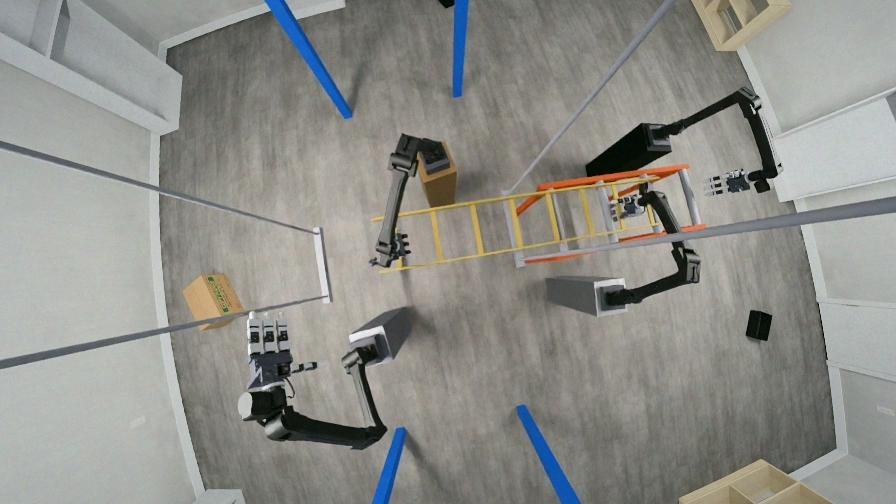

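>>> move --arm2 '{"target": [-0.415, -0.045, 1.02, 0, 0.7071, 0.7071, 0], "speed": 0.15}'

>>> move --arm2 '{"target": [-0.17, -0.05, 1.02, 0, 0.7071, 0.7071, 0], "speed": 0.2}' --cameras '["arm2_cam_wrist"]'

Scene clock: 111.43 s.
Joint torques (N m): arm1=[-0.67 -16.09 14.65 -0.58 0.34 0.06] | arm2=[-0.03 -16.79 10.82 -0.21 -0.3 -0.07] | arm3=[-9 -16.09 14.46 0.55 2.66 -0.55] | arm4=[-0.5 4.07 10.59 2.51 0.09 -0.13]
Heat: arm1: hottest joint3_rad 42 °C; arm2: hottest joint3_rad 47 °C; arm3: hottest joint3_rad 49 °C; arm4: hottest joint3_rad 42 °C.
move: arm2 off_target
Joint velocities: within noise
arm1, arm3, arm4: as last shown
arm2.joint_positions: joint1_rad=-0.201 joint2_rad=+1.834 joint3_rad=+1.823 joint4_rad=-1.590 joint5_rad=+0.002 joint6_rad=-1.915 hand_index_mcp=+0.755 hand_index_abd=+0.000 hand_index_pip=+0.578 hand_index_dip=+0.696 hand_middle_mcp=+0.755 hand_middle_abd=+0.002 hand_middle_pip=+0.578 hand_middle_dip=+0.696 hand_ring_mcp=+0.756 hand_ring_abd=+0.000 hand_ring_pip=+0.577 hand_ring_dip=+0.695 hand_thumb_cmc=-0.571 hand_thumb_axl=+0.678 hand_thumb_mcp=+0.216 hand_thumb_ipl=+0.164 hand_current_limit=+0.400 hand_speed=-0.600
arm2.joint_status: not commanded
arm2.hand_state: goal,goal,goal,goal,goal,goal,goal,goal,goal,goal,goal,goal,goal,goal,goal,goal
arm2.index_mcp_current_ma: 4
arm2.index_abd_current_ma: 1
arm2.index_pip_current_ma: 6
arm2.index_dip_current_ma: 0
arm2.middle_mcp_current_ma: 3
arm2.middle_abd_current_ma: 4
arm2.middle_pip_current_ma: 5
arm2.middle_dip_current_ma: -1
arm2.ring_mcp_current_ma: 4
arm2.ring_abd_current_ma: 1
arm2.ring_pip_current_ma: 3
arm2.ring_dip_current_ma: -2
arm2.thumb_cmc_current_ma: -1
arm2.thumb_axl_current_ma: -1
arm2.thumb_mcp_current_ma: -39
arm2.thumb_ipl_current_ma: -14
arm2.hand_goal_index_mcp: 0.754
arm2.hand_goal_index_abd: 0.000
arm2.hand_goal_index_pip: 0.576
arm2.hand_goal_index_dip: 0.696
arm2.hand_goal_middle_mcp: 0.754
arm2.hand_goal_middle_abd: 0.000
arm2.hand_goal_middle_pip: 0.576
arm2.hand_goal_middle_dip: 0.696
arm2.hand_goal_ring_mcp: 0.754
arm2.hand_goal_ring_abd: 0.000
arm2.hand_goal_ring_pip: 0.576
arm2.hand_goal_ring_dip: 0.696
arm2.hand_goal_thumb_cmc: -0.570
arm2.hand_goal_thumb_axl: 0.678
arm2.hand_goal_thumb_mcp: 0.226
arm2.hand_goal_thumb_ipl: 0.168
arm2.hand: x=-0.4095 y=-0.0382 z=+1.0033 quat_wxyz=(-0.009, +0.709, +0.705, +0.015) (m; scene frame)
arm2.hand_target: x=-0.4149 y=-0.0444 z=+1.0199 quat_wxyz=(+0.000, +0.707, +0.707, +0.000) (m; scene frame)
arm2.hand_status: off_target (0.019 m and 2.0 deg from the pose sent, 0.192 m and 2.0 deg at the start)
arm3.joint_positions: joint1_rad=-0.703 joint2_rad=+2.057 joint3_rad=+1.619 joint4_rad=-1.265 joint5_rad=-0.063 joint6_rad=+1.012 hand_index_mcp=+0.827 hand_index_abd=-0.036 hand_index_pip=-0.634 hand_index_dip=-0.102 hand_middle_mcp=+0.778 hand_middle_abd=+0.002 hand_middle_pip=-0.658 hand_middle_dip=-0.097 hand_ring_mcp=+0.754 hand_ring_abd=+0.001 hand_ring_pip=-0.657 hand_ring_dip=-0.097 hand_thumb_cmc=-0.573 hand_thumb_axl=+0.674 hand_thumb_mcp=-0.449 hand_thumb_ipl=-0.197 hand_current_limit=+0.400 hand_speed=-0.600
arm3.middle_mcp_current_ma: 34
arm3.hand: x=+0.9844 y=-0.0672 z=+0.8467 quat_wxyz=(-0.016, +0.696, +0.714, -0.070) (m; scene frame)
arm3.hand_target: x=+1.0686 y=-0.0712 z=+0.8929 quat_wxyz=(+0.005, +0.709, +0.705, +0.000) (m; scene frame)
pictures: none

Scene clock: 113.47 s.
Joint torques (N m): arm1=[-0.91 -16.44 14.53 -0.54 0.33 0.03] | arm2=[-0.5 -16.26 9.02 0.47 -0.18 0.14] | arm3=[-9.52 -16.15 14.45 0.72 2.68 -0.58] | arm4=[-0.5 4.07 10.54 2.52 0.09 -0.13]
Heat: arm1: hottest joint3_rad 43 °C; arm2: hottest joint3_rad 47 °C; arm3: hottest joint3_rad 50 °C; arm4: hottest joint3_rad 42 °C.
move: arm2 off_target
Joint velocities: within noise
arm1, arm3, arm4: as last shown
arm2.joint_positions: joint1_rad=+0.245 joint2_rad=+1.760 joint3_rad=+1.738 joint4_rad=-1.572 joint5_rad=+0.000 joint6_rad=-1.494 hand_index_mcp=+0.754 hand_index_abd=+0.000 hand_index_pip=+0.578 hand_index_dip=+0.696 hand_middle_mcp=+0.754 hand_middle_abd=+0.002 hand_middle_pip=+0.578 hand_middle_dip=+0.696 hand_ring_mcp=+0.754 hand_ring_abd=+0.000 hand_ring_pip=+0.577 hand_ring_dip=+0.695 hand_thumb_cmc=-0.571 hand_thumb_axl=+0.678 hand_thumb_mcp=+0.216 hand_thumb_ipl=+0.164 hand_current_limit=+0.400 hand_speed=-0.600
arm2.joint_status: not commanded
arm2.hand_state: goal,goal,goal,goal,goal,goal,goal,goal,goal,goal,goal,goal,goal,goal,goal,goal
arm2.index_mcp_current_ma: 0
arm2.index_abd_current_ma: 1
arm2.index_pip_current_ma: 5
arm2.index_dip_current_ma: 0
arm2.middle_mcp_current_ma: 0
arm2.middle_abd_current_ma: 4
arm2.middle_pip_current_ma: 5
arm2.middle_dip_current_ma: -1
arm2.ring_mcp_current_ma: 0
arm2.ring_abd_current_ma: 1
arm2.ring_pip_current_ma: 3
arm2.ring_dip_current_ma: -2
arm2.thumb_cmc_current_ma: -1
arm2.thumb_axl_current_ma: -1
arm2.thumb_mcp_current_ma: -39
arm2.thumb_ipl_current_ma: -14
arm2.hand_goal_index_mcp: 0.754
arm2.hand_goal_index_abd: 0.000
arm2.hand_goal_index_pip: 0.576
arm2.hand_goal_index_dip: 0.696
arm2.hand_goal_middle_mcp: 0.754
arm2.hand_goal_middle_abd: 0.000
arm2.hand_goal_middle_pip: 0.576
arm2.hand_goal_middle_dip: 0.696
arm2.hand_goal_ring_mcp: 0.754
arm2.hand_goal_ring_abd: 0.000
arm2.hand_goal_ring_pip: 0.576
arm2.hand_goal_ring_dip: 0.696
arm2.hand_goal_thumb_cmc: -0.570
arm2.hand_goal_thumb_axl: 0.678
arm2.hand_goal_thumb_mcp: 0.226
arm2.hand_goal_thumb_ipl: 0.168
arm2.hand: x=-0.1653 y=-0.0432 z=+1.0096 quat_wxyz=(-0.010, +0.700, +0.714, +0.010) (m; scene frame)
arm2.hand_target: x=-0.1702 y=-0.0498 z=+1.0200 quat_wxyz=(+0.000, +0.707, +0.707, +0.000) (m; scene frame)
arm2.hand_status: off_target (0.013 m and 2.0 deg from the pose sent, 0.240 m and 2.0 deg at the start)
pictures: arm2_cam_wrist
camera_calibration:
arm2_cam_wrist: T_world_to_cam=[[0.60926, -0.79294, 0.00694497, 0.0899542], [-0.503581, -0.380134, 0.775825, -0.944721], [-0.612543, -0.476176, -0.63091, 0.636584], [0, 0, 0, 1]] pos_world=[-0.140614, 0.0153338, 1.13394]

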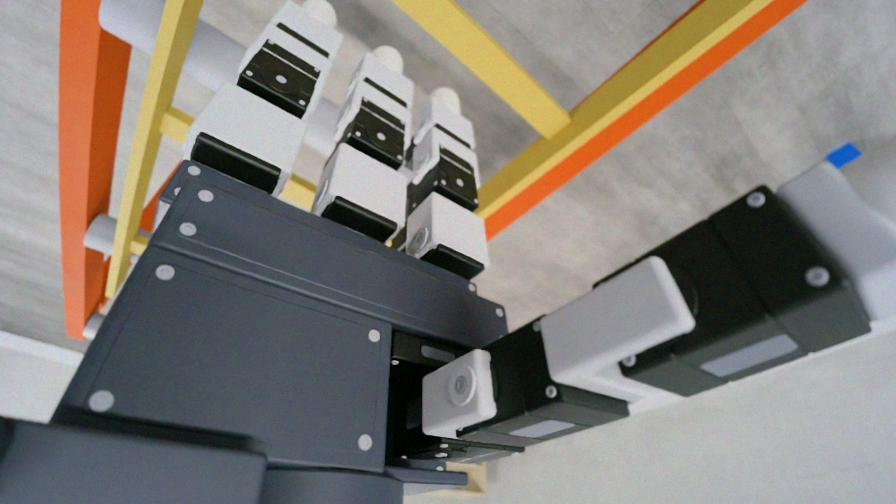

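>>> move --arm2 '{"target": [-0.185, -0.05, 0.845, 0, 0.7071, 0.7071, 0], "speed": 0.15}'

>>> move --arm2 '{"target": [-0.04, -0.045, 0.84, 0, 0.7071, 0.7071, 0], "speed": 0.08}' --arm3 '{"target": [1.2, -0.06, 0.90, 0, 0.7071, 0.7071, 0], "speed": 0.08}' --cameras '["cam_high", "arm2_cam_wrist", "arm3_cam_wrist"]'

Scene clock: 115.70 s.
Joint torques (N m): arm1=[-0.5 -16.62 14.49 -0.68 0.35 0.05] | arm2=[-0.38 -15.79 7.65 0.57 -0.16 -0.07] | arm3=[-9.35 -15.68 14.34 0.73 2.67 -0.57] | arm4=[-0.5 4.01 10.56 2.48 0.08 -0.13]
Heat: arm1: hottest joint3_rad 43 °C; arm2: hottest joint3_rad 47 °C; arm3: hottest joint3_rad 52 °C; arm4: hottest joint3_rad 42 °C.
move: arm2 done
Joint velocities: within noise
arm1, arm3, arm4: as last shown
arm2.joint_positions: joint1_rad=+0.218 joint2_rad=+1.850 joint3_rad=+1.414 joint4_rad=-1.144 joint5_rad=+0.000 joint6_rad=-1.500 hand_index_mcp=+0.754 hand_index_abd=+0.000 hand_index_pip=+0.578 hand_index_dip=+0.696 hand_middle_mcp=+0.754 hand_middle_abd=+0.002 hand_middle_pip=+0.578 hand_middle_dip=+0.696 hand_ring_mcp=+0.754 hand_ring_abd=+0.000 hand_ring_pip=+0.577 hand_ring_dip=+0.695 hand_thumb_cmc=-0.571 hand_thumb_axl=+0.678 hand_thumb_mcp=+0.216 hand_thumb_ipl=+0.164 hand_current_limit=+0.400 hand_speed=-0.600
arm2.joint_status: not commanded
arm2.hand_state: goal,goal,goal,goal,goal,goal,goal,goal,goal,goal,goal,goal,goal,goal,goal,goal
arm2.index_mcp_current_ma: 0
arm2.index_abd_current_ma: 1
arm2.index_pip_current_ma: 5
arm2.index_dip_current_ma: 0
arm2.middle_mcp_current_ma: 0
arm2.middle_abd_current_ma: 4
arm2.middle_pip_current_ma: 5
arm2.middle_dip_current_ma: -1
arm2.ring_mcp_current_ma: 0
arm2.ring_abd_current_ma: 1
arm2.ring_pip_current_ma: 3
arm2.ring_dip_current_ma: -2
arm2.thumb_cmc_current_ma: -1
arm2.thumb_axl_current_ma: -1
arm2.thumb_mcp_current_ma: -39
arm2.thumb_ipl_current_ma: -14
arm2.hand_goal_index_mcp: 0.754
arm2.hand_goal_index_abd: 0.000
arm2.hand_goal_index_pip: 0.576
arm2.hand_goal_index_dip: 0.696
arm2.hand_goal_middle_mcp: 0.754
arm2.hand_goal_middle_abd: 0.000
arm2.hand_goal_middle_pip: 0.576
arm2.hand_goal_middle_dip: 0.696
arm2.hand_goal_ring_mcp: 0.754
arm2.hand_goal_ring_abd: 0.000
arm2.hand_goal_ring_pip: 0.576
arm2.hand_goal_ring_dip: 0.696
arm2.hand_goal_thumb_cmc: -0.570
arm2.hand_goal_thumb_axl: 0.678
arm2.hand_goal_thumb_mcp: 0.226
arm2.hand_goal_thumb_ipl: 0.168
arm2.hand: x=-0.1804 y=-0.0447 z=+0.8427 quat_wxyz=(-0.005, +0.708, +0.706, +0.006) (m; scene frame)
arm2.hand_target: x=-0.1851 y=-0.0500 z=+0.8450 quat_wxyz=(+0.000, +0.707, +0.707, +0.000) (m; scene frame)
arm2.hand_status: done (0.007 m and 0.9 deg from the pose sent, 0.166 m and 2.0 deg at the start)
pictures: none

Scene clock: 118.43 s.
Joint torques (N m): arm1=[-0.21 -16.26 14.54 -0.57 0.37 0.02] | arm2=[4.84 -14.86 10.11 0.05 -1.21 0.19] | arm3=[-8.59 -16.97 15.5 1.54 2.01 -0.62] | arm4=[-0.38 4.01 10.56 2.5 0.09 -0.13]
Heat: arm1: hottest joint3_rad 43 °C; arm2: hottest joint3_rad 47 °C; arm3: hottest joint3_rad 52 °C; arm4: hottest joint3_rad 42 °C.
move: arm2 off_target; arm3 off_target
Joint velocities: within noise
arm1, arm4: as last shown
arm2.joint_positions: joint1_rad=+0.421 joint2_rad=+1.882 joint3_rad=+1.448 joint4_rad=-1.147 joint5_rad=+0.031 joint6_rad=-1.266 hand_index_mcp=+0.764 hand_index_abd=+0.000 hand_index_pip=+0.578 hand_index_dip=+0.696 hand_middle_mcp=+0.769 hand_middle_abd=-0.001 hand_middle_pip=+0.578 hand_middle_dip=+0.696 hand_ring_mcp=+0.774 hand_ring_abd=-0.001 hand_ring_pip=+0.577 hand_ring_dip=+0.695 hand_thumb_cmc=-0.571 hand_thumb_axl=+0.678 hand_thumb_mcp=+0.217 hand_thumb_ipl=+0.164 hand_current_limit=+0.400 hand_speed=-0.600
arm2.joint_status: not commanded
arm2.hand_state: goal,goal,goal,goal,goal,goal,goal,goal,goal,goal,goal,goal,goal,goal,goal,goal
arm2.index_mcp_current_ma: 31
arm2.index_abd_current_ma: 1
arm2.index_pip_current_ma: 4
arm2.index_dip_current_ma: 0
arm2.middle_mcp_current_ma: 51
arm2.middle_abd_current_ma: -2
arm2.middle_pip_current_ma: 4
arm2.middle_dip_current_ma: -1
arm2.ring_mcp_current_ma: 71
arm2.ring_abd_current_ma: -3
arm2.ring_pip_current_ma: 3
arm2.ring_dip_current_ma: -2
arm2.thumb_cmc_current_ma: -1
arm2.thumb_axl_current_ma: -1
arm2.thumb_mcp_current_ma: -38
arm2.thumb_ipl_current_ma: -14
arm2.hand_goal_index_mcp: 0.754
arm2.hand_goal_index_abd: 0.000
arm2.hand_goal_index_pip: 0.576
arm2.hand_goal_index_dip: 0.696
arm2.hand_goal_middle_mcp: 0.754
arm2.hand_goal_middle_abd: 0.000
arm2.hand_goal_middle_pip: 0.576
arm2.hand_goal_middle_dip: 0.696
arm2.hand_goal_ring_mcp: 0.754
arm2.hand_goal_ring_abd: 0.000
arm2.hand_goal_ring_pip: 0.576
arm2.hand_goal_ring_dip: 0.696
arm2.hand_goal_thumb_cmc: -0.570
arm2.hand_goal_thumb_axl: 0.678
arm2.hand_goal_thumb_mcp: 0.226
arm2.hand_goal_thumb_ipl: 0.168
arm2.hand: x=-0.0762 y=-0.0410 z=+0.8355 quat_wxyz=(-0.013, +0.718, +0.695, -0.008) (m; scene frame)
arm2.hand_target: x=-0.0409 y=-0.0432 z=+0.8405 quat_wxyz=(+0.000, +0.707, +0.707, +0.000) (m; scene frame)
arm2.hand_status: off_target (0.037 m and 2.6 deg from the pose sent, 0.140 m and 0.9 deg at the start)
arm3.joint_positions: joint1_rad=-0.809 joint2_rad=+2.179 joint3_rad=+1.839 joint4_rad=-1.377 joint5_rad=-0.040 joint6_rad=+0.917 hand_index_mcp=+0.827 hand_index_abd=-0.023 hand_index_pip=-0.635 hand_index_dip=-0.101 hand_middle_mcp=+0.784 hand_middle_abd=+0.000 hand_middle_pip=-0.658 hand_middle_dip=-0.097 hand_ring_mcp=+0.754 hand_ring_abd=+0.001 hand_ring_pip=-0.657 hand_ring_dip=-0.097 hand_thumb_cmc=-0.573 hand_thumb_axl=+0.674 hand_thumb_mcp=-0.449 hand_thumb_ipl=-0.197 hand_current_limit=+0.400 hand_speed=-0.600
arm3.joint_status: not commanded
arm3.hand_state: blocked,blocked,blocked,goal,blocked,goal,goal,goal,goal,goal,goal,goal,goal,goal,goal,goal
arm3.index_mcp_current_ma: 181
arm3.index_abd_current_ma: -25
arm3.index_pip_current_ma: 43
arm3.index_dip_current_ma: 0
arm3.middle_mcp_current_ma: 49
arm3.middle_abd_current_ma: 0
arm3.middle_pip_current_ma: 4
arm3.middle_dip_current_ma: 1
arm3.ring_mcp_current_ma: 0
arm3.ring_abd_current_ma: 0
arm3.ring_pip_current_ma: 5
arm3.ring_dip_current_ma: 1
arm3.thumb_cmc_current_ma: -2
arm3.thumb_axl_current_ma: -3
arm3.thumb_mcp_current_ma: 0
arm3.thumb_ipl_current_ma: 2
arm3.hand_goal_index_mcp: 0.754
arm3.hand_goal_index_abd: 0.000
arm3.hand_goal_index_pip: -0.664
arm3.hand_goal_index_dip: -0.100
arm3.hand_goal_middle_mcp: 0.754
arm3.hand_goal_middle_abd: 0.000
arm3.hand_goal_middle_pip: -0.664
arm3.hand_goal_middle_dip: -0.100
arm3.hand_goal_ring_mcp: 0.754
arm3.hand_goal_ring_abd: 0.000
arm3.hand_goal_ring_pip: -0.664
arm3.hand_goal_ring_dip: -0.100
arm3.hand_goal_thumb_cmc: -0.570
arm3.hand_goal_thumb_axl: 0.678
arm3.hand_goal_thumb_mcp: -0.450
arm3.hand_goal_thumb_ipl: -0.200
arm3.hand: x=+1.0659 y=-0.0660 z=+0.8509 quat_wxyz=(-0.011, +0.700, +0.711, -0.074) (m; scene frame)
arm3.hand_target: x=+1.1506 y=-0.0732 z=+0.8907 quat_wxyz=(+0.006, +0.709, +0.705, +0.000) (m; scene frame)
arm3.hand_status: off_target (0.143 m and 8.6 deg from the pose sent, 0.222 m and 8.4 deg at the start; pose on its path clipped on 80 of 82 steps)
pictures: arm2_cam_wrist, arm3_cam_wrist, cam_high
camera_calibration:
arm2_cam_wrist: T_world_to_cam=[[0.567777, -0.823155, 0.00669962, 0.0344124], [-0.498051, -0.337031, 0.798972, -0.781131], [-0.65542, -0.456974, -0.601331, 0.555143], [0, 0, 0, 1]] pos_world=[-0.0447296, 0.0187476, 0.957696]
arm3_cam_wrist: T_world_to_cam=[[0.662061, -0.749297, 0.0151139, -0.739313], [-0.394857, -0.331604, 0.856812, -0.387002], [-0.636995, -0.57323, -0.515408, 1.20492], [0, 0, 0, 1]] pos_world=[1.10419, 0.00840198, 0.963789]

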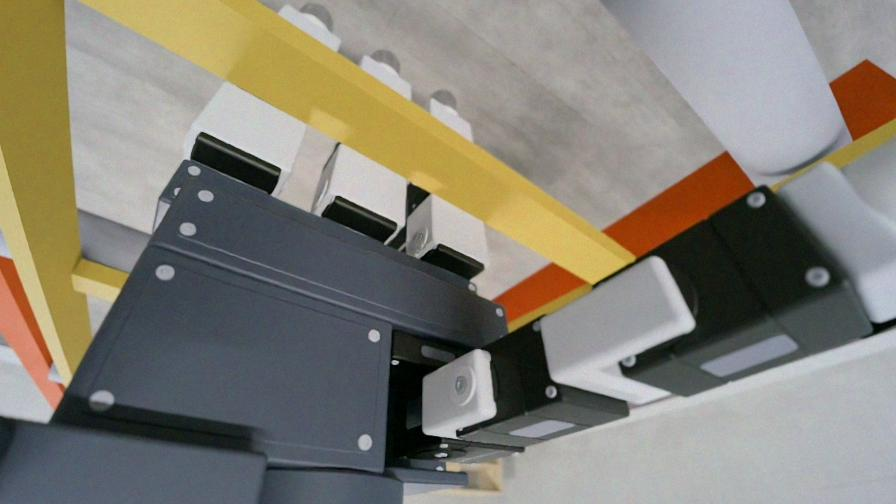

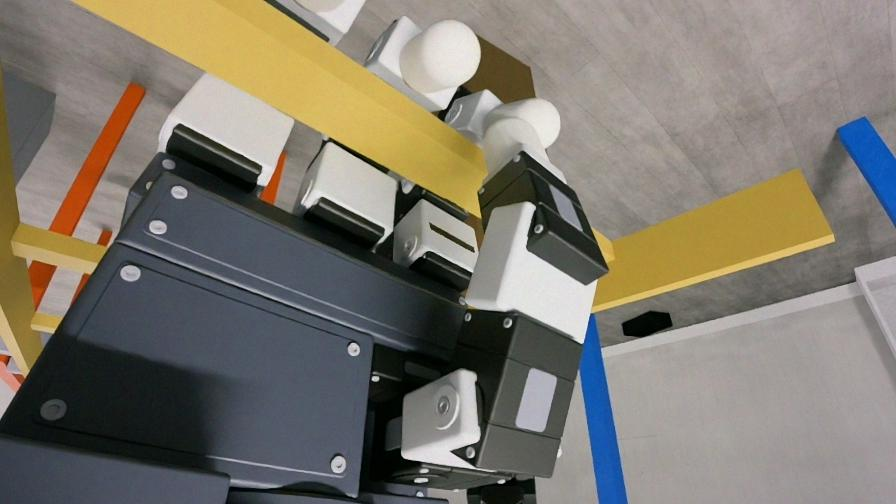

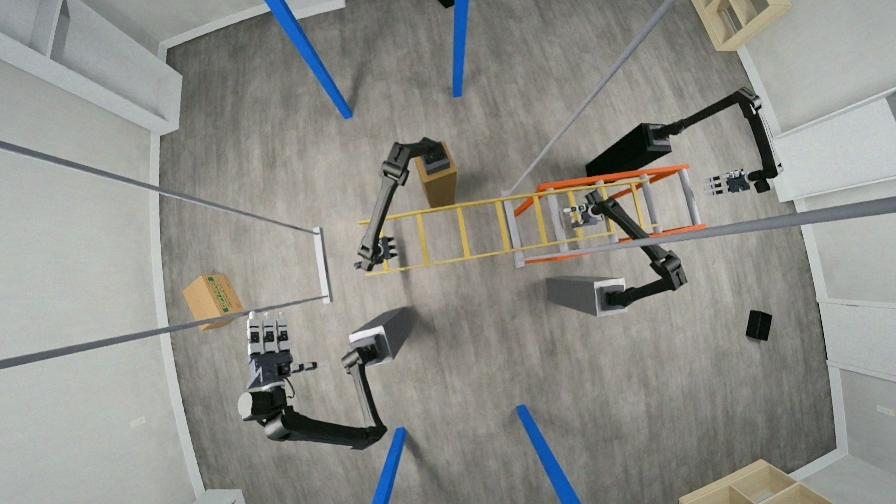

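>>> move --arm1 '{"target": [-0.58, -0.05, 1.03, 0, 0.7071, 0.7071, 0], "speed": 0.25}' --cameras '["arm1_cam_wrist"]'

Scene clock: 121.50 s.
Joint torques (N m): arm1=[-0.67 -18.61 15.83 -0.44 0.18 -0.12] | arm2=[4.95 -14.45 10.09 0.05 -1.22 0.2] | arm3=[-8.59 -16.79 15.58 1.69 2 -0.64] | arm4=[-0.44 4.07 10.55 2.5 0.08 -0.12]
Heat: arm1: hottest joint3_rad 43 °C; arm2: hottest joint3_rad 47 °C; arm3: hottest joint3_rad 54 °C; arm4: hottest joint3_rad 42 °C.
move: arm1 off_target
Joint velocities: within noise
arm1.joint_positions: joint1_rad=-0.500 joint2_rad=+1.820 joint3_rad=+1.798 joint4_rad=-1.606 joint5_rad=+0.008 joint6_rad=+0.958 hand_index_mcp=+0.754 hand_index_abd=-0.001 hand_index_pip=+0.573 hand_index_dip=+0.694 hand_middle_mcp=+0.754 hand_middle_abd=-0.001 hand_middle_pip=+0.574 hand_middle_dip=+0.693 hand_ring_mcp=+0.754 hand_ring_abd=+0.002 hand_ring_pip=+0.574 hand_ring_dip=+0.694 hand_thumb_cmc=-0.572 hand_thumb_axl=+0.675 hand_thumb_mcp=+0.217 hand_thumb_ipl=+0.164 hand_current_limit=+0.400 hand_speed=-0.600
arm1.joint_status: not commanded
arm1.hand_state: goal,goal,goal,goal,goal,goal,goal,goal,goal,goal,goal,goal,goal,goal,goal,goal
arm1.index_mcp_current_ma: 0
arm1.index_abd_current_ma: -1
arm1.index_pip_current_ma: -4
arm1.index_dip_current_ma: -3
arm1.middle_mcp_current_ma: 0
arm1.middle_abd_current_ma: -1
arm1.middle_pip_current_ma: -3
arm1.middle_dip_current_ma: -3
arm1.ring_mcp_current_ma: 0
arm1.ring_abd_current_ma: 2
arm1.ring_pip_current_ma: -3
arm1.ring_dip_current_ma: -3
arm1.thumb_cmc_current_ma: -2
arm1.thumb_axl_current_ma: -4
arm1.thumb_mcp_current_ma: -25
arm1.thumb_ipl_current_ma: -8
arm1.hand_goal_index_mcp: 0.754
arm1.hand_goal_index_abd: 0.000
arm1.hand_goal_index_pip: 0.576
arm1.hand_goal_index_dip: 0.696
arm1.hand_goal_middle_mcp: 0.754
arm1.hand_goal_middle_abd: 0.000
arm1.hand_goal_middle_pip: 0.576
arm1.hand_goal_middle_dip: 0.696
arm1.hand_goal_ring_mcp: 0.754
arm1.hand_goal_ring_abd: 0.000
arm1.hand_goal_ring_pip: 0.576
arm1.hand_goal_ring_dip: 0.696
arm1.hand_goal_thumb_cmc: -0.570
arm1.hand_goal_thumb_axl: 0.678
arm1.hand_goal_thumb_mcp: 0.226
arm1.hand_goal_thumb_ipl: 0.168
arm1.hand: x=-0.5859 y=-0.0646 z=+1.0057 quat_wxyz=(+0.005, +0.712, +0.702, -0.025) (m; scene frame)
arm1.hand_target: x=-0.5810 y=-0.0511 z=+1.0300 quat_wxyz=(+0.000, +0.707, +0.707, +0.000) (m; scene frame)
arm1.hand_status: off_target (0.029 m and 3.0 deg from the pose sent, 0.492 m and 2.9 deg at the start)
arm2, arm3, arm4: as last shown
pictures: arm1_cam_wrist
camera_calibration:
arm1_cam_wrist: T_world_to_cam=[[0.64395, -0.764628, -0.02593, 0.389643], [-0.405874, -0.370154, 0.835615, -1.16599], [-0.648532, -0.52757, -0.548703, 0.262114], [0, 0, 0, 1]] pos_world=[-0.554167, 0.00461886, 1.12825]

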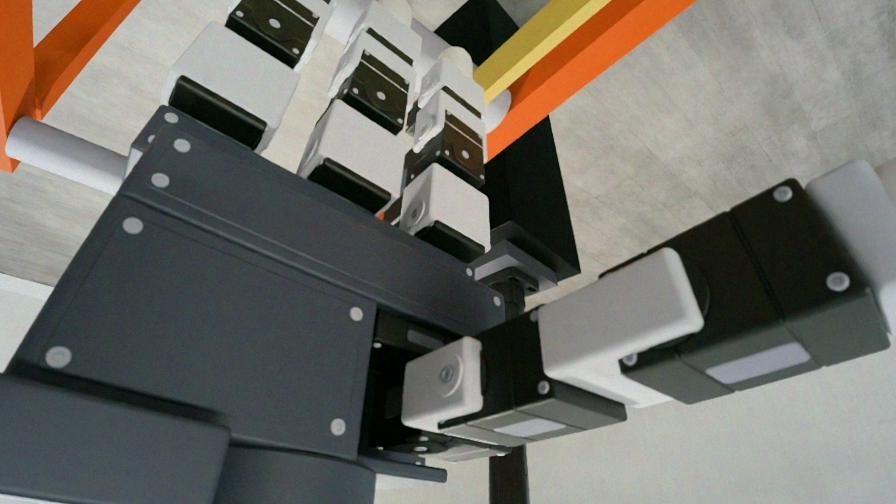

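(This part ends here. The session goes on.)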